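# Separate the blue block from the red block

## Task

Lift or slide the blue block off the top of the red block so that both end up resting on the table, not touching or stacked, and with neither one off the table.

## Robot and tools

Robot: two six-joint arms with parallel grippers, left_arm and right_arm. They face each other across the table. left_arm's base sits at (-0.020, +0.458, +0.039) m in the scene frame with quat_wxyz (+0.707, 0, 0, -0.707). right_arm's base sits at (-0.020, -0.458, +0.039) m with quat_wxyz (+0.707, 0, 0, +0.707). In both base frames +z is up. The scene frame has its origin at the table centre and +z up, and the table top is at z = +0.020 m. The arm names do not match the sides of the images.

Frames: each arm reports end_effector_position (m), end_effector_quat_wxyz and its velocities in its own base frame. Its wrist camera pose is also in that frame. Fixed cameras and the table use the scene frame. Printed hand positions can be off by a few cm, more at long reach. end_effector_position is the point between the fingers, 3 to 4 cm behind the tips. The fingers point along the gripper's +x axis and close along its y axis. Only the outer 1.5 cm of each finger pad is flat.

Row layout: one flat list of 14 numbers covers both arms. The first 7 are for left_arm and the last 7 for right_arm. Each group of 7 is wrist yaw, elbow, shoulder, wrist pitch, wrist roll, waist, then opening. The first six are absolute joint angle targets in radians, not offsets. Shoulder, elbow and wrist roll have flipped signs compared with the URDF. Usable ranges in your numbers are:
- waist -3.054..3.054
- shoulder -3.142..0
- elbow -2.356..0
- wrist pitch -1.571..1.571
- wrist yaw -1.571..1.571
- wrist roll -3.142..3.142
A call is refused if a target goes more than 0.028 rad beyond an end and also beyond the joint's current angle. Targets past the true end are clipped, and the result then says "joint sent to its limit". Opening is absolute on a -1..+1 scale: +1 is fully open (0.080 m pad gap), and empty fingers meet near -0.78. A full close takes about 0.6 s. To grip, command roughly 0.08 below the grip_measured value at first touch. Always resend an arm's current values if that arm should stay put, because 0 is a real opening command.

execute_actions(actions, cameras): actions is a list of actions. Each action is a table of up to 15 rows, one row per 1/30 s step, and the last row repeats to fill 15 steps (0.5 s). An empty list just returns state and images. cameras chooses the images returned: omitted, null or ["all"] gives all, [] gives none. Names are cam_head_left, cam_head_right, cam_high, cam_low, cam_left_wrist, cam_right_wrist, each 672x504.

move(target, speed, blend, opening_speed, blocking, cameras): target is one 14-number row or a list of up to 15 rows, all absolute joint angles plus openings. The joints interpolate together, so the gripper's path is curved and does not avoid obstacles. speed is in rad/s for the joint with the farthest to go, from 0.01 to 7 (default 0.5), given as one number or one per target. blend (rad) rounds corners in a list. opening_speed sets how fast the opening changes, in scale units per s, minimum 0.2. With blocking=false the move keeps running after a 0.5 s reply, and a new move replaces it. The result adds a "move:" line with states such as done, off_target, moving, held, fault and limits=held.

wait(seconds, cameras): 0 to 10 s while commands are held. stop(cameras): brakes the current move. zoom_image(camera, region): region is [x0, y0, x1, y1] in pixels from the top-left, no larger than 504x504. read_manual(section): licence text only. finished_scene(scene): ends the current scene and cannot be undone. Pass the scene number that the results report.

Result lines: Joint positions and Joint velocities list each arm in the joint order above, then the pad gap in m. "Joint targets" shows the angles being driven right now. Resend these to hold a joint still. "Tool commands" shows the openings currently commanded. grip_measured is the measured opening on the command scale, accurate to about 1 mm. Joint torques and External joint torques follow the same order. A positive torque points toward larger numbers, and an outside push in that direction lowers the external reading. Other lines can include "within noise", "blocked", "joint command not followed" (clearance check), MOTOR HOT, TORQUE FAULT and OVER-TEMPERATURE FAULT.

Motion limits: at each step a target can lead its measured angle by at most 0.368 rad for the waist, shoulder and elbow, and 0.763 rad for the wrist joints. A target more than 70 mm from the gripper is scaled back. Far goals therefore need several actions.

Avoid the following:
- Contact torques at load limits: waist 17.8, shoulder 22, elbow 22, wrist pitch 5.8, wrist yaw 5.78, wrist roll 5.42 N m. Reaching one stops that arm for 10 s.
- Pressing the grippers into each other or closing one on the other's fingers, which can end the scene.
- Fast contact and targets set well past the point of contact.
- Dropping the block or letting go while it is moving.
- Knocking or placing either block off the table.
- Holding a load or reaching far out for long, which heats the motors.
Time keeps running while you think, so a running move keeps going during that time.

Each tool is called after "Emit:" as name([rows], argument=value, ...), one row to a line, values as JSON.

## Session

Emit:
execute_actions(actions=[])

Scene clock: 0.00 s.
left_arm: end_effector_position=(+0.2973, -0.2831, +0.2970) grip_measured=+0.989 end_effector_quat_wxyz=(+0.955, +0.053, +0.289, -0.025) | right_arm: end_effector_position=(+0.3371, -0.1170, +0.2446) grip_measured=+1.000 end_effector_quat_wxyz=(+0.875, +0.298, +0.379, +0.039)
Joint names: [wrist yaw, elbow, shoulder, wrist pitch, wrist roll, waist]
Joint positions: left_arm=[-0.774 -1.685 -1.658 -0.916 0.607 -1.02 0.08] | right_arm=[-0.705 -1.359 -1.473 -0.885 -0.012 -0.611 0.08]
Joint velocities: within noise
Joint torques (N m): no reading
External joint torques (N m): no reading
Heat: left arm: hottest wrist yaw 36 °C (+0.0 °C/min); right arm: hottest wrist pitch 38 °C (+0.0 °C/min).
Joint targets: left_arm=[-0.775 -1.685 -1.658 -0.916 0.606 -1.020] | right_arm=[-0.706 -1.364 -1.470 -0.884 -0.012 -0.611]
Tool commands: left_gripper/opening=+0.988879 right_gripper/opening=+1.0
camera_calibration:
cam_left_wrist: T_world_to_cam=[[-0.102094, -0.988897, -0.107977, -0.207187], [-0.816076, 0.14533, -0.559374, 0.477011], [0.568855, 0.031009, -0.821853, 0.162821], [0, 0, 0, 1]] pos_world=[0.275503, -0.27926, 0.378271]
cam_right_wrist: T_world_to_cam=[[-0.152912, -0.830376, -0.535811, 0.0946623], [-0.905554, 0.33484, -0.260488, 0.428833], [0.395714, 0.445374, -0.803152, 0.187757], [0, 0, 0, 1]] pos_world=[0.328508, -0.148607, 0.313224]

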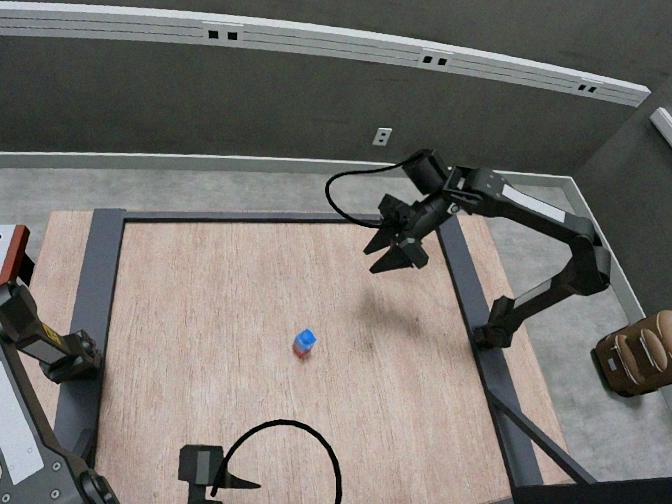

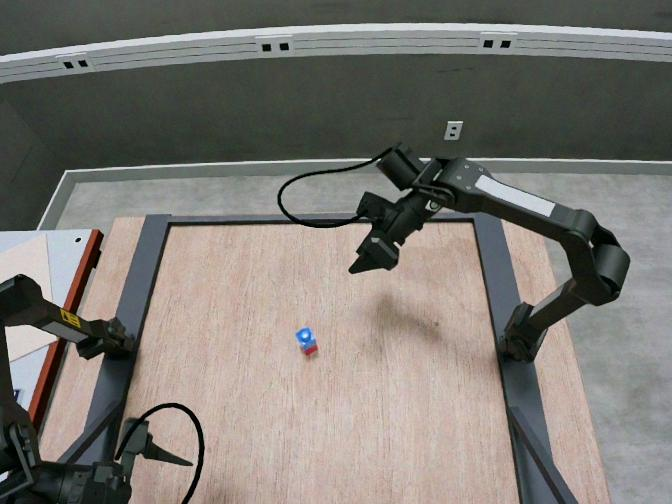

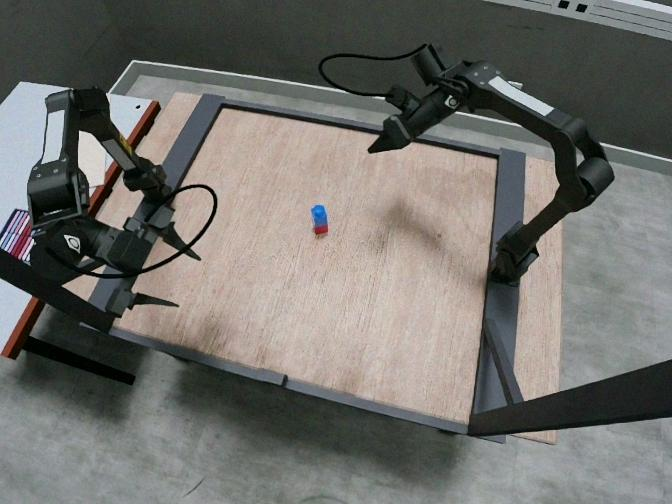

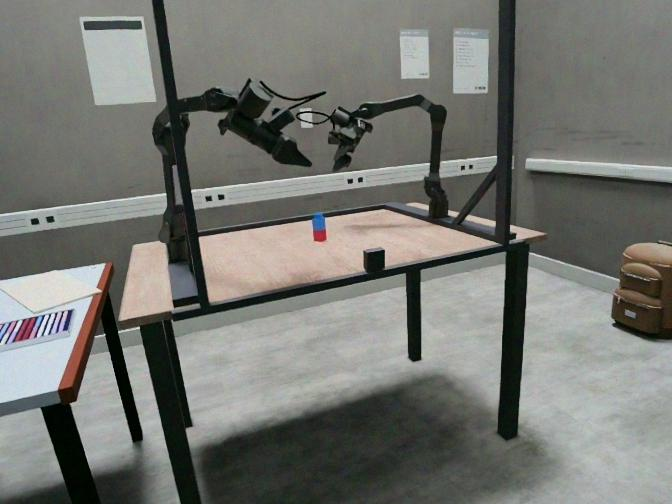

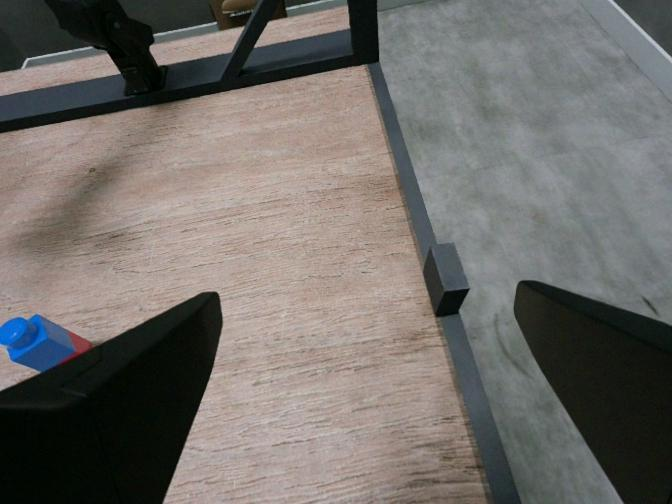

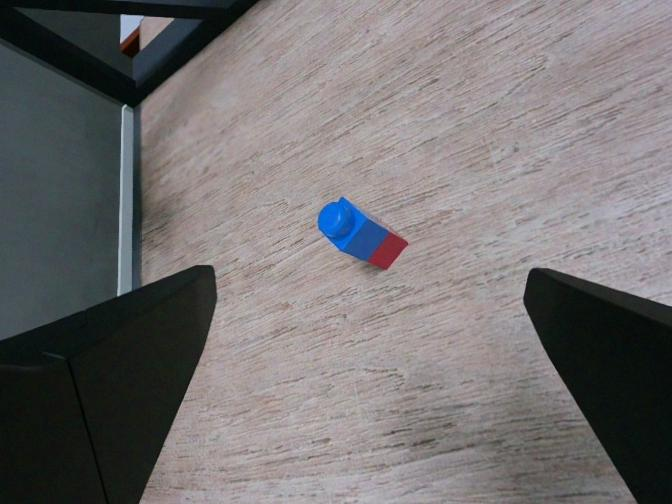

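Emit:
zoom_image(camera="cam_high", region=[290, 190, 350, 250])

Emit:
zoom_image(camera="cam_head_right", region=[270, 310, 340, 370])

Emit:
zoom_image(camera="cam_right_wrist", region=[300, 180, 430, 290])

Emit:
zoom_image(camera="cam_low", region=[290, 200, 350, 250])

Emit:
zoom_image(camera="cam_head_left", region=[270, 310, 340, 370])

Scaled by 8.400.

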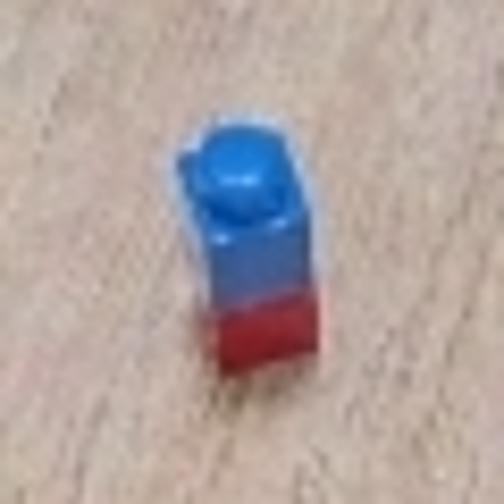

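Scaled by 7.200.

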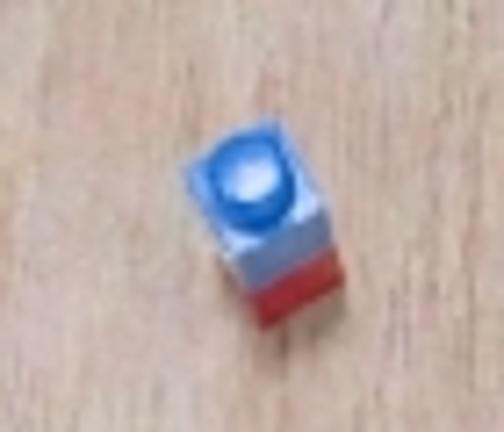

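Scaled by 3.877.

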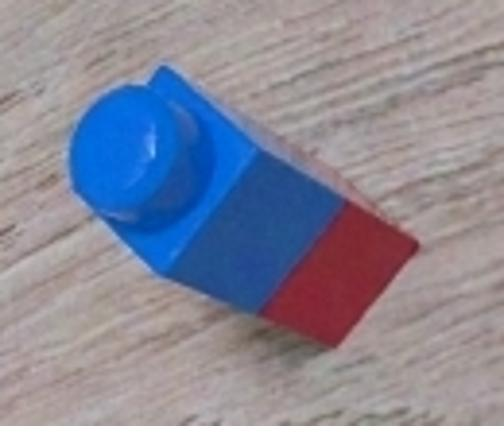

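Scaled by 8.400.

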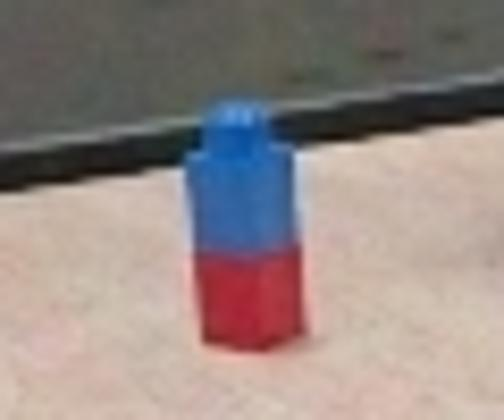

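Scaled by 7.200.

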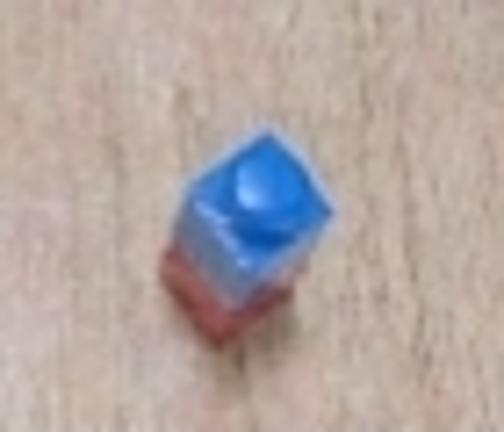

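Emit:
move(target=[-0.958,-0.547,-1.814,0.557,0.613,-0.4815,1,-1.136,-0.663,-2.037,0.950,0.389,-0.570,1], speed=1.2)

Scene clock: 25.27 s.
left_arm: end_effector_position=(+0.3536, -0.0479, +0.0486) grip_measured=+0.989 end_effector_quat_wxyz=(+0.940, -0.062, +0.178, +0.284) | right_arm: end_effector_position=(+0.3819, -0.0843, +0.0589) grip_measured=+1.000 end_effector_quat_wxyz=(+0.953, -0.026, +0.083, +0.291)
Joint names: [wrist yaw, elbow, shoulder, wrist pitch, wrist roll, waist]
Joint positions: left_arm=[-0.95 -0.556 -1.802 0.555 0.608 -0.485 0.08] | right_arm=[-1.131 -0.667 -2.032 0.946 0.385 -0.573 0.08]
Joint torques (N m): left_arm=[-0.71 -3.38 4.12 1.77 0.2 0.16] | right_arm=[-0.43 -2.97 6.48 1.91 0.18 0.3]
External joint torques (N m): left_arm=[-0.36 0.97 -1.99 0.46 0.2 0.13] | right_arm=[-0.19 0.51 -0.23 0.66 0.18 0.3]
Heat: left arm: hottest shoulder 36 °C (+9.5 °C/min); right arm: hottest wrist pitch 39 °C (+2.4 °C/min).
Joint targets: left_arm=[-0.958 -0.547 -1.814 0.557 0.613 -0.482] | right_arm=[-1.136 -0.663 -2.037 0.950 0.389 -0.570]
move: done
camera_calibration:
cam_left_wrist: T_world_to_cam=[[0.540173, -0.841485, -0.0107361, -0.220426], [-0.583517, -0.365322, -0.725291, 0.251195], [0.6064, 0.398048, -0.688358, -0.0827781], [0, 0, 0, 1]] pos_world=[0.315842, -0.0607687, 0.122842]
cam_right_wrist: T_world_to_cam=[[0.552778, -0.833082, 0.0202584, -0.273457], [-0.433078, -0.307962, -0.847115, 0.210003], [0.711955, 0.459493, -0.531024, -0.129241], [0, 0, 0, 1]] pos_world=[0.334122, -0.103754, 0.114806]

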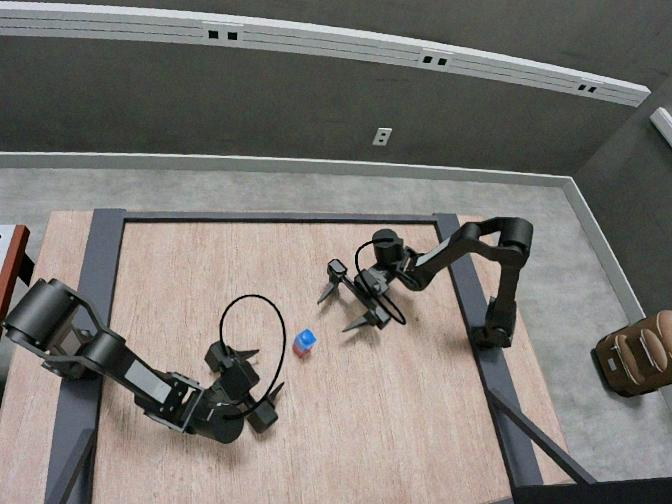

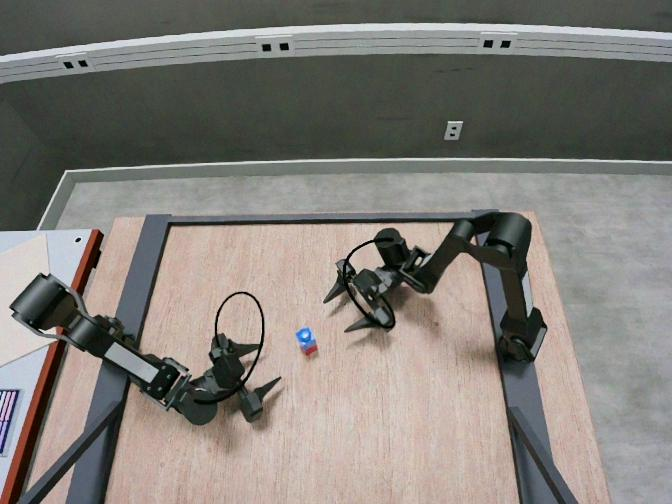

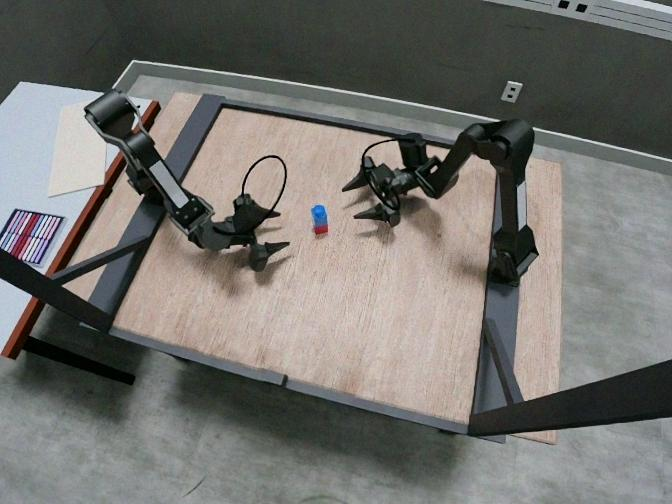

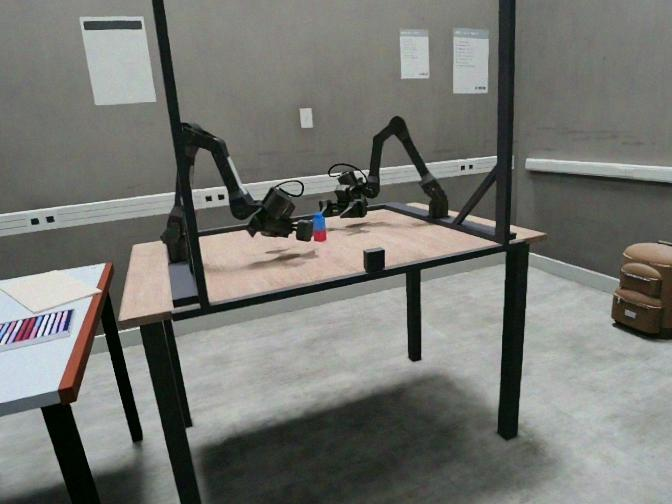

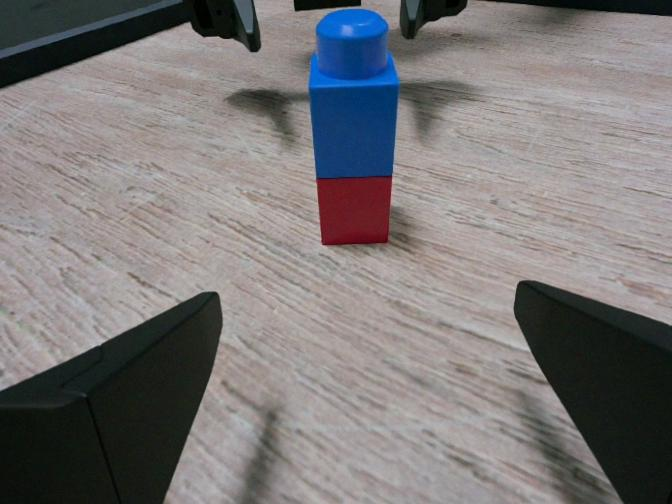

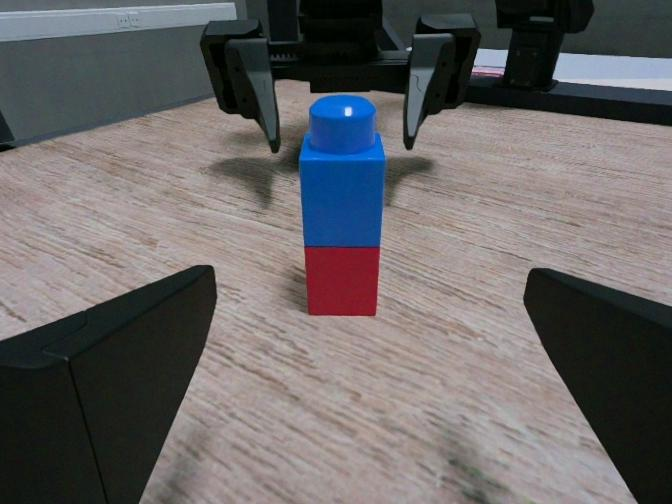

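Emit:
move(target=[-0.851,-0.637,-1.971,0.721,0.490,-0.348,1,-1.010,-0.767,-2.135,1.024,0.296,-0.435,1], speed=0.4)

Emit:
zoom_image(camera="cam_low", region=[220, 150, 420, 290])

Scene clock: 28.87 s.
left_arm: end_effector_position=(+0.3893, -0.0213, +0.0296) grip_measured=+0.989 end_effector_quat_wxyz=(+0.937, -0.062, +0.181, +0.292) | right_arm: end_effector_position=(+0.4217, -0.0560, +0.0484) grip_measured=+1.000 end_effector_quat_wxyz=(+0.951, -0.027, +0.087, +0.296)
Joint names: [wrist yaw, elbow, shoulder, wrist pitch, wrist roll, waist]
Joint positions: left_arm=[-0.855 -0.628 -1.956 0.719 0.496 -0.35 0.08] | right_arm=[-1.011 -0.758 -2.129 1.02 0.302 -0.436 0.08]
Joint torques (N m): left_arm=[-0.15 -4.88 4.71 1.87 -0.2 0.19] | right_arm=[-0.12 -4.6 7.14 2.01 -0.16 0.13]
External joint torques (N m): left_arm=[0.14 -0.88 -2.24 0.48 -0.19 0.19] | right_arm=[0.07 -1.07 -0.22 0.68 -0.15 0.13]
Heat: left arm: hottest shoulder 36 °C (+8.3 °C/min); right arm: hottest wrist pitch 39 °C (+2.1 °C/min).
Joint targets: left_arm=[-0.851 -0.637 -1.971 0.721 0.490 -0.348] | right_arm=[-1.010 -0.767 -2.135 1.024 0.296 -0.435]
move: done
camera_calibration:
cam_left_wrist: T_world_to_cam=[[0.554267, -0.832211, -0.0146172, -0.222665], [-0.582116, -0.375027, -0.721454, 0.267073], [0.59492, 0.408387, -0.692308, -0.123325], [0, 0, 0, 1]] pos_world=[0.352252, -0.03478, 0.104047]
cam_right_wrist: T_world_to_cam=[[0.561823, -0.82704, 0.018943, -0.275022], [-0.437117, -0.316226, -0.84198, 0.228067], [0.702341, 0.464764, -0.539177, -0.171436], [0, 0, 0, 1]] pos_world=[0.374612, -0.0756559, 0.104804]

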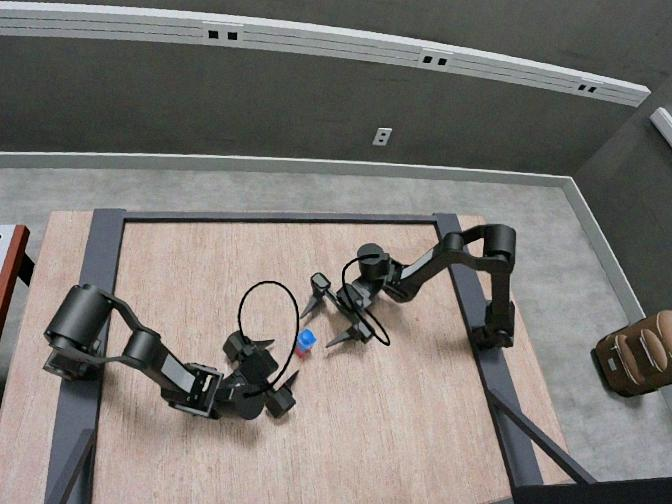

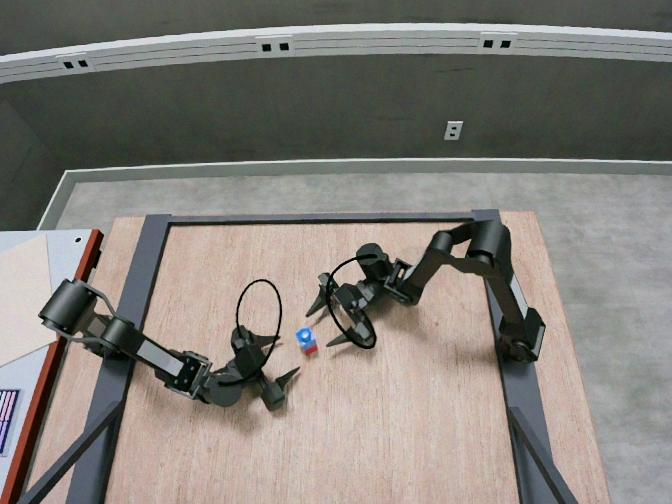

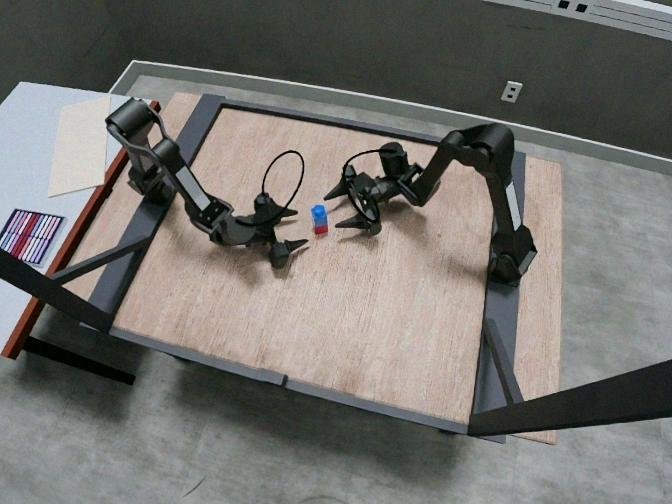

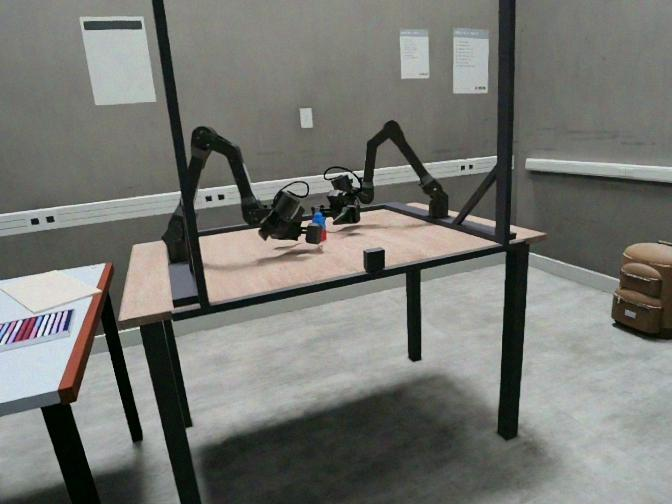

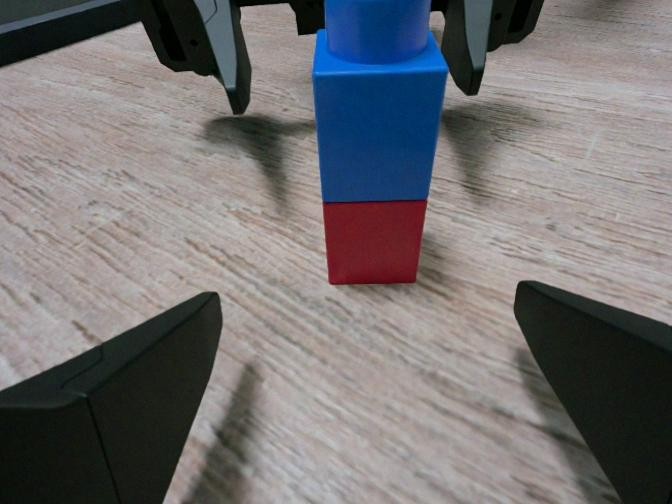

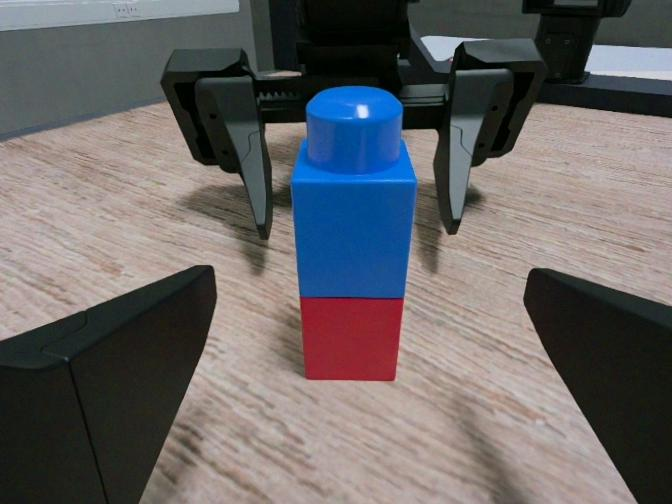

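Scaled by 2.520.

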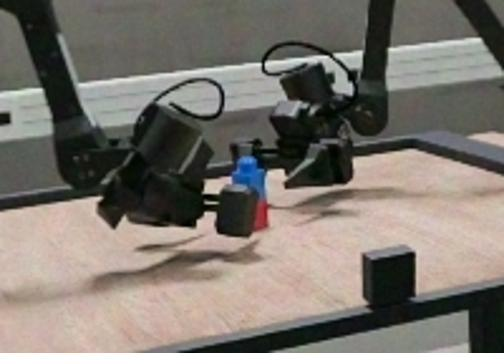

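Emit:
move(target=[-0.7415,-0.781,-2.109,0.795,0.379,-0.216,1,-0.906,-0.854,-2.206,1.0665,0.227,-0.3264,1], speed=0.25)

Emit:
zoom_image(camera="cam_low", region=[260, 180, 380, 270])

Emit:
zoom_image(camera="cam_high", region=[270, 170, 370, 260])

Scene clock: 34.20 s.
left_arm: end_effector_position=(+0.4365, +0.0081, +0.0201) grip_measured=+0.989 end_effector_quat_wxyz=(+0.938, -0.060, +0.179, +0.292) | right_arm: end_effector_position=(+0.4546, -0.0295, +0.0442) grip_measured=+1.000 end_effector_quat_wxyz=(+0.951, -0.026, +0.085, +0.295)
Joint names: [wrist yaw, elbow, shoulder, wrist pitch, wrist roll, waist]
Joint positions: left_arm=[-0.746 -0.772 -2.093 0.793 0.386 -0.217 0.08] | right_arm=[-0.908 -0.845 -2.2 1.062 0.232 -0.328 0.08]
Joint torques (N m): left_arm=[-0.14 -5.21 5.73 2 -0.24 0.05] | right_arm=[-0.06 -4.71 7.71 2.1 -0.19 0.34]
External joint torques (N m): left_arm=[0.09 -1.05 -2.31 0.5 -0.24 0.06] | right_arm=[0.08 -1.09 -0.13 0.73 -0.18 0.39]
Heat: left arm: hottest shoulder 36 °C (+7.0 °C/min); right arm: hottest wrist pitch 40 °C (+3.5 °C/min).
Joint targets: left_arm=[-0.741 -0.781 -2.109 0.795 0.379 -0.216] | right_arm=[-0.906 -0.854 -2.206 1.067 0.227 -0.326]
move: done
camera_calibration:
cam_left_wrist: T_world_to_cam=[[0.553625, -0.832589, -0.0171668, -0.224231], [-0.579949, -0.370676, -0.725437, 0.297839], [0.597627, 0.411576, -0.688075, -0.171305], [0, 0, 0, 1]] pos_world=[0.399248, -0.00578508, 0.0943436]
cam_right_wrist: T_world_to_cam=[[0.559662, -0.828532, 0.0176926, -0.270541], [-0.435068, -0.311919, -0.844643, 0.246654], [0.705333, 0.465017, -0.535037, -0.210673], [0, 0, 0, 1]] pos_world=[0.407317, -0.0492494, 0.100403]

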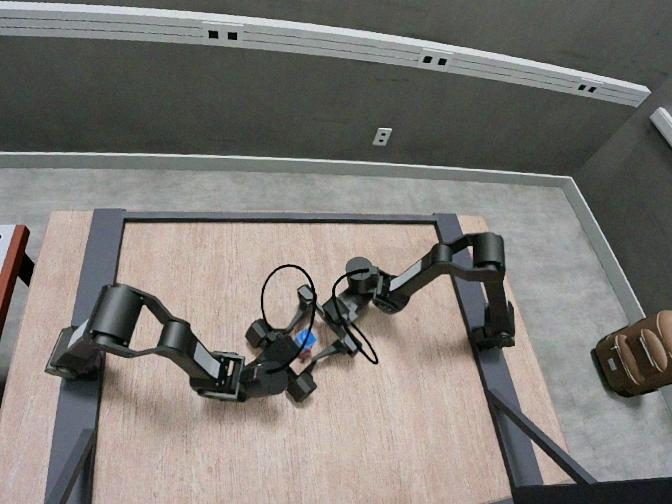

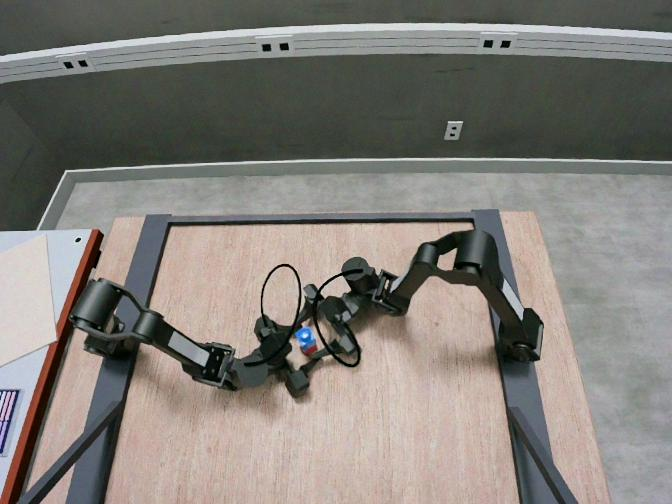

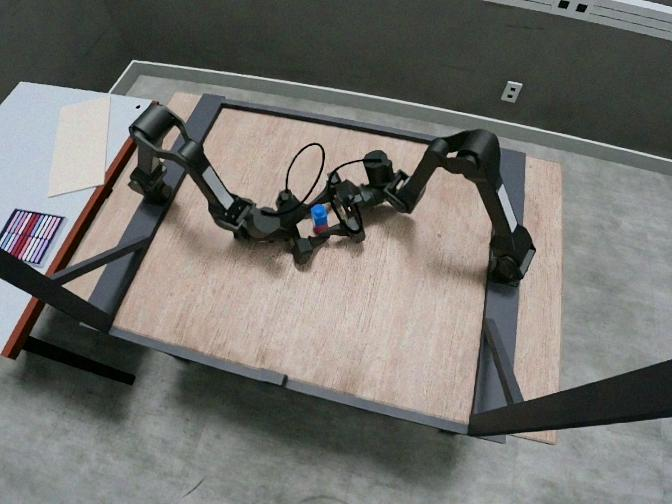

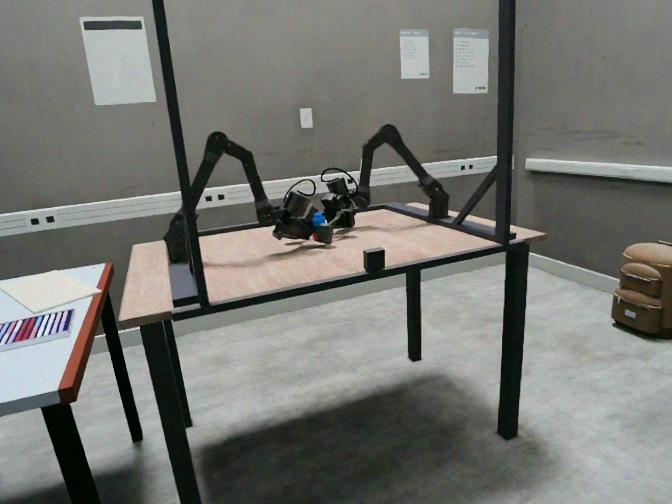

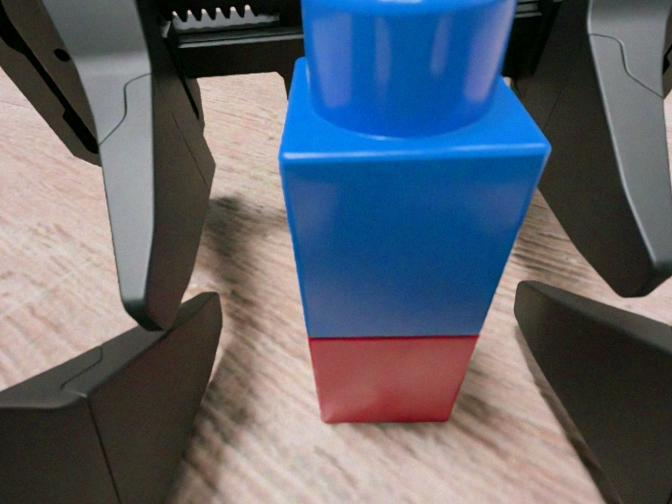

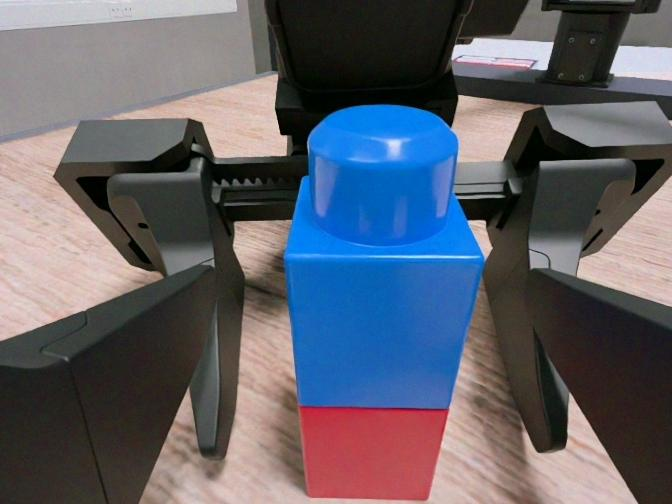

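Scaled by 4.200.

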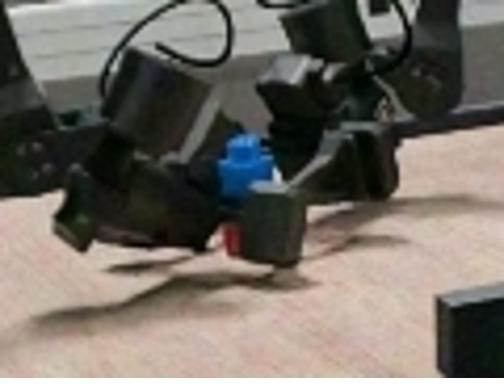

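Scaled by 5.040.

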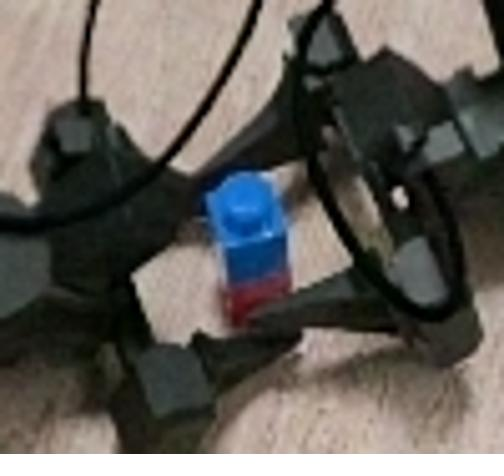

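Emit:
move([
  [-0.7415,-0.7816,-2.1285,0.8142,0.379,-0.227,1,-0.906,-0.853,-2.187,1.0487,0.227,-0.3264,1],
  [-0.7415,-0.7816,-2.1285,0.8142,0.379,-0.227,-0.15,-0.906,-0.853,-2.187,1.0487,0.227,-0.3264,-0.15],
], speed=0.2, opening_speed=0.8)

Scene clock: 40.83 s.
left_arm: end_effector_position=(+0.4368, +0.0054, +0.0154) grip_measured=-0.117 end_effector_quat_wxyz=(+0.939, -0.060, +0.178, +0.289) | right_arm: end_effector_position=(+0.4541, -0.0293, +0.0422) grip_measured=-0.094 end_effector_quat_wxyz=(+0.951, -0.022, +0.091, +0.295)
Joint names: [wrist yaw, elbow, shoulder, wrist pitch, wrist roll, waist]
Joint positions: left_arm=[-0.746 -0.773 -2.112 0.812 0.385 -0.224 0.03] | right_arm=[-0.908 -0.845 -2.2 1.049 0.232 -0.328 0.031]
Joint torques (N m): left_arm=[-0.12 -5.05 5.75 1.98 -0.23 -0.15] | right_arm=[-0.09 -4.56 9.99 1.7 -0.14 0.16]
External joint torques (N m): left_arm=[0.11 -0.99 -2.34 0.49 -0.23 -0.11] | right_arm=[0.06 -0.85 2.03 0.3 -0.14 0.16]
Heat: left arm: hottest shoulder 36 °C (+5.9 °C/min); right arm: hottest wrist pitch 40 °C (+2.9 °C/min).
Joint targets: left_arm=[-0.742 -0.782 -2.128 0.814 0.379 -0.227] | right_arm=[-0.906 -0.853 -2.187 1.049 0.227 -0.326]
move: done
camera_calibration:
cam_left_wrist: T_world_to_cam=[[0.548409, -0.836038, -0.0170093, -0.224457], [-0.5819, -0.366938, -0.725775, 0.294533], [0.600533, 0.407919, -0.687722, -0.174784], [0, 0, 0, 1]] pos_world=[0.399446, -0.00828114, 0.0897433]
cam_right_wrist: T_world_to_cam=[[0.559711, -0.828658, 0.00696637, -0.269651], [-0.445643, -0.308073, -0.840532, 0.249515], [0.69866, 0.467351, -0.541718, -0.208067], [0, 0, 0, 1]] pos_world=[0.40749, -0.0493396, 0.0988902]

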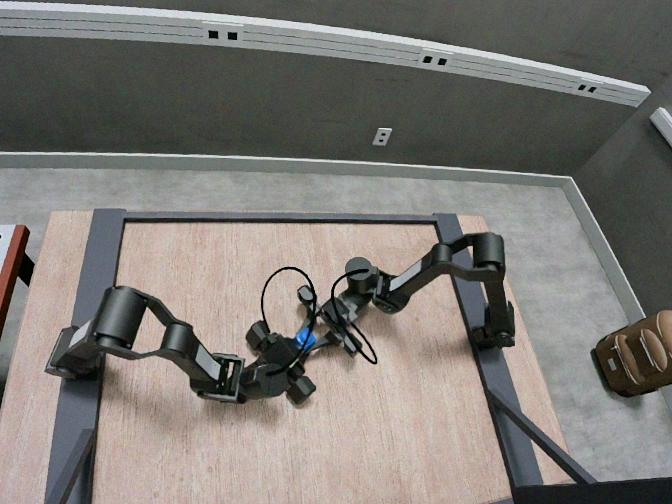

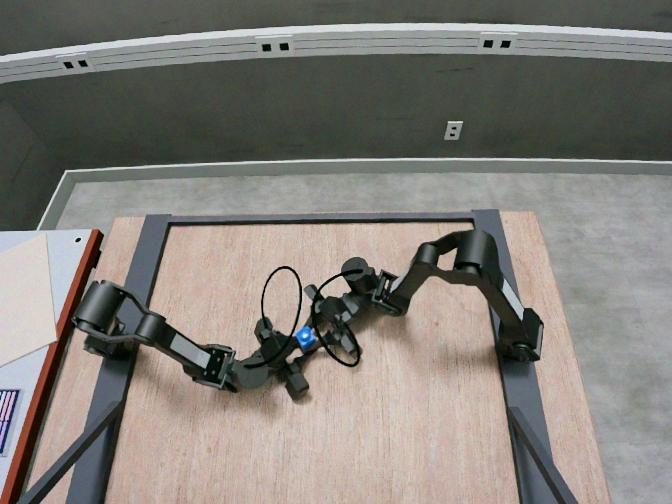

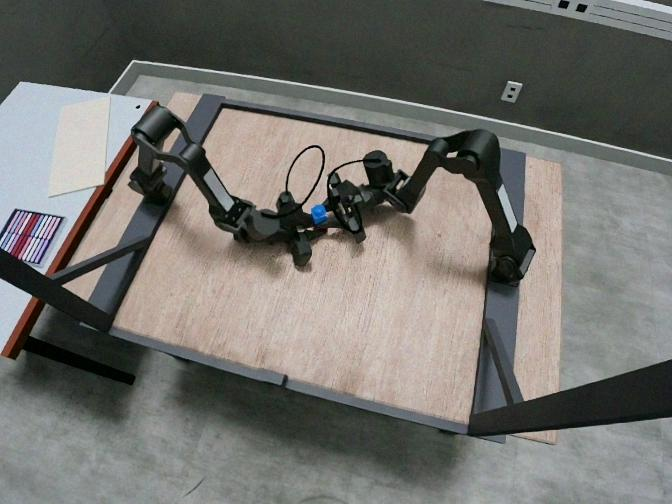

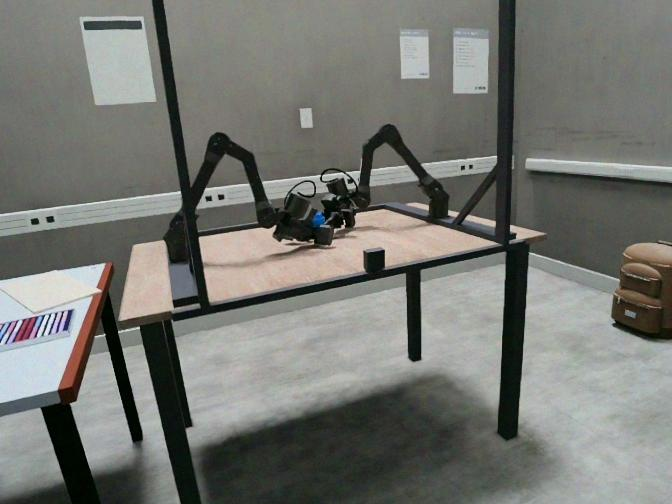

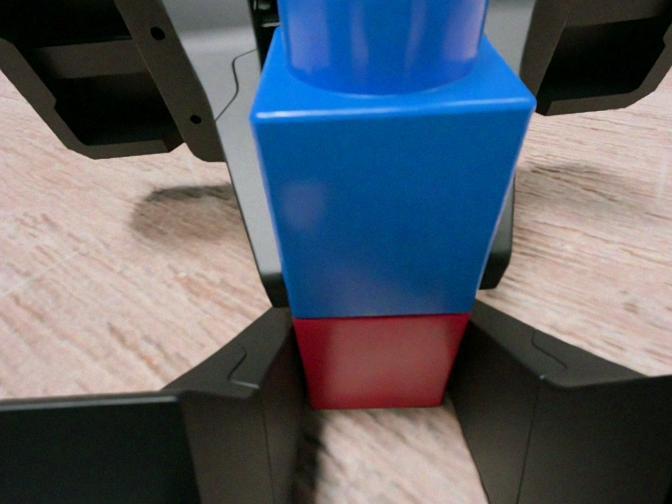

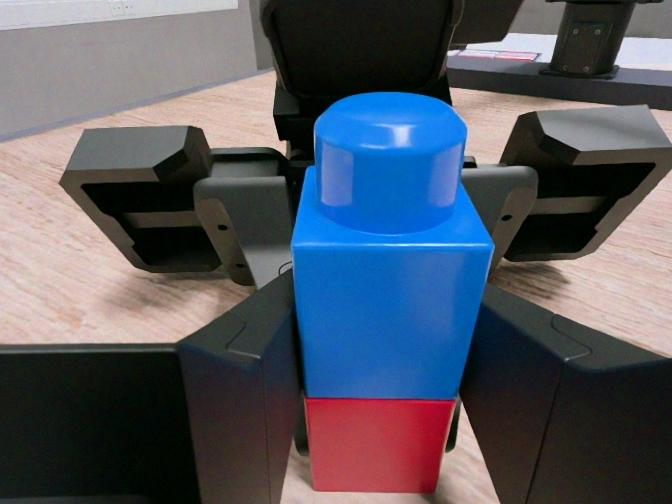

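Emit:
move([
  [-0.7415,-0.7816,-2.1285,0.8142,0.379,-0.227,-0.25,-0.906,-0.854,-2.20,1.056,0.227,-0.3264,-0.25],
  [-0.7415,-0.7816,-2.1285,0.8142,0.379,-0.227,-0.25,-0.906,-0.853,-2.131,0.9927,0.227,-0.3264,-0.25],
  [-0.7415,-0.7816,-2.1285,0.8142,0.379,-0.227,-0.25,-0.906,-0.8706,-1.9917,0.8357,0.227,-0.3264,-0.25],
], speed=[0.2,0.1,0.2], opening_speed=1)

Scene clock: 44.87 s.
left_arm: end_effector_position=(+0.4387, +0.0049, +0.0164) grip_measured=-0.117 end_effector_quat_wxyz=(+0.939, -0.061, +0.176, +0.288) | right_arm: end_effector_position=(+0.4547, -0.0297, +0.0955) grip_measured=-0.094 end_effector_quat_wxyz=(+0.951, -0.021, +0.092, +0.294)
Joint names: [wrist yaw, elbow, shoulder, wrist pitch, wrist roll, waist]
Joint positions: left_arm=[-0.745 -0.779 -2.114 0.813 0.385 -0.224 0.03] | right_arm=[-0.906 -0.861 -2.006 0.836 0.232 -0.328 0.031]
Joint torques (N m): left_arm=[-0.12 -4.31 5.99 1.9 -0.21 -0.11] | right_arm=[-0.12 -5.76 9.95 1.72 -0.14 0.18]
External joint torques (N m): left_arm=[0.1 -0.19 -2.15 0.4 -0.21 -0.07] | right_arm=[0.03 -1.21 2.36 0.34 -0.14 0.14]
Heat: left arm: hottest shoulder 36 °C (+5.3 °C/min); right arm: hottest wrist pitch 40 °C (+2.7 °C/min).
Joint targets: left_arm=[-0.741 -0.782 -2.128 0.814 0.379 -0.227] | right_arm=[-0.906 -0.870 -1.992 0.836 0.227 -0.326]
move: done
camera_calibration:
cam_left_wrist: T_world_to_cam=[[0.548228, -0.836227, -0.0130615, -0.225883], [-0.578294, -0.367753, -0.72824, 0.294605], [0.604171, 0.406795, -0.685197, -0.176668], [0, 0, 0, 1]] pos_world=[0.400941, -0.00867951, 0.0905402]
cam_right_wrist: T_world_to_cam=[[0.558234, -0.829672, 0.00429031, -0.269754], [-0.449378, -0.306697, -0.839045, 0.296107], [0.697448, 0.466455, -0.544045, -0.178694], [0, 0, 0, 1]] pos_world=[0.40828, -0.0496393, 0.152387]

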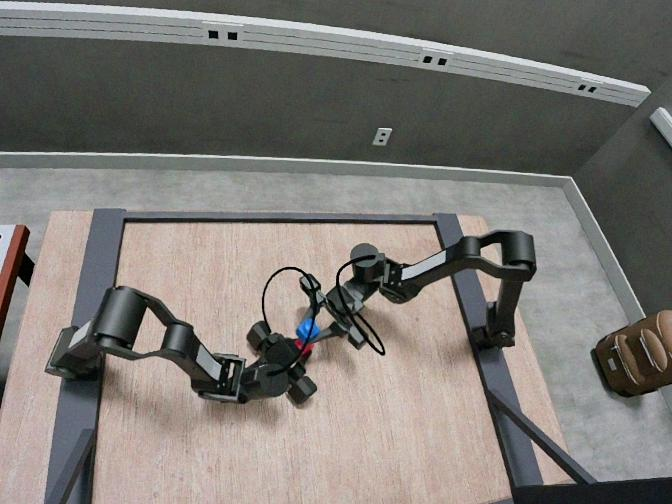

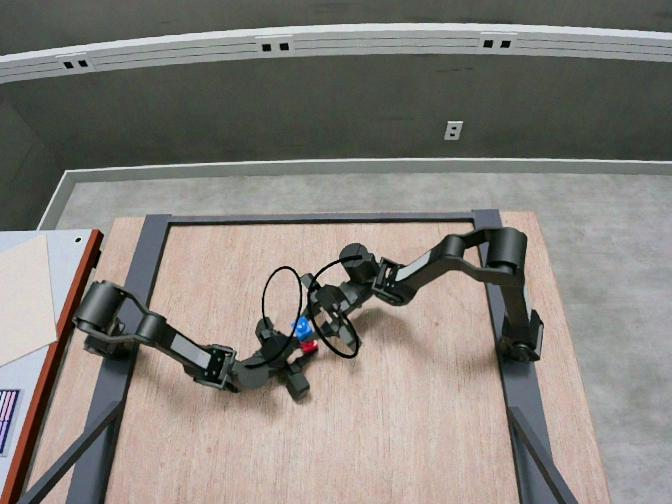

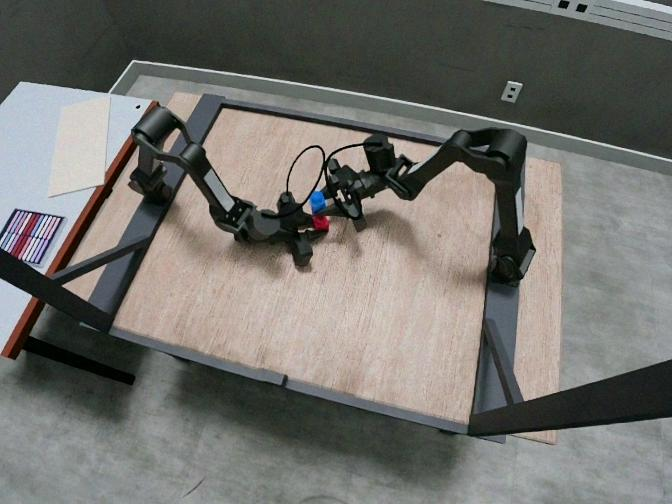

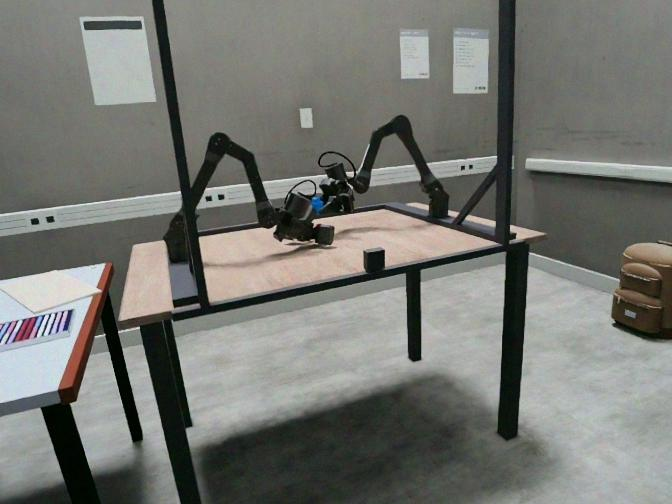

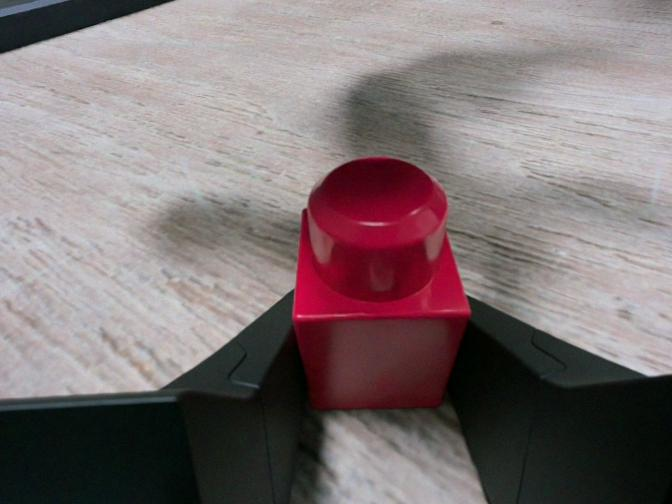

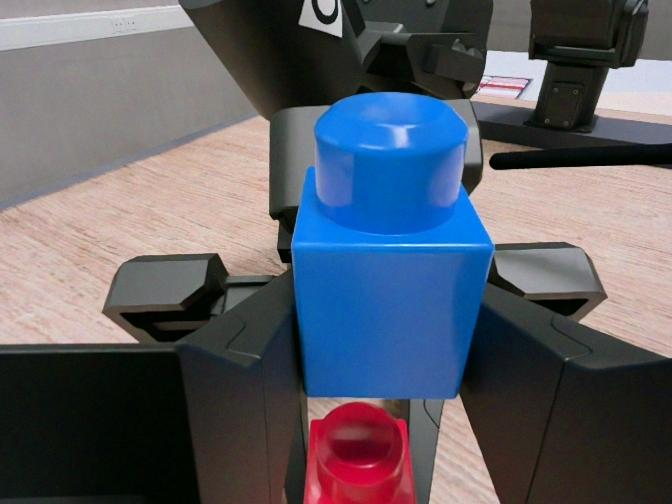

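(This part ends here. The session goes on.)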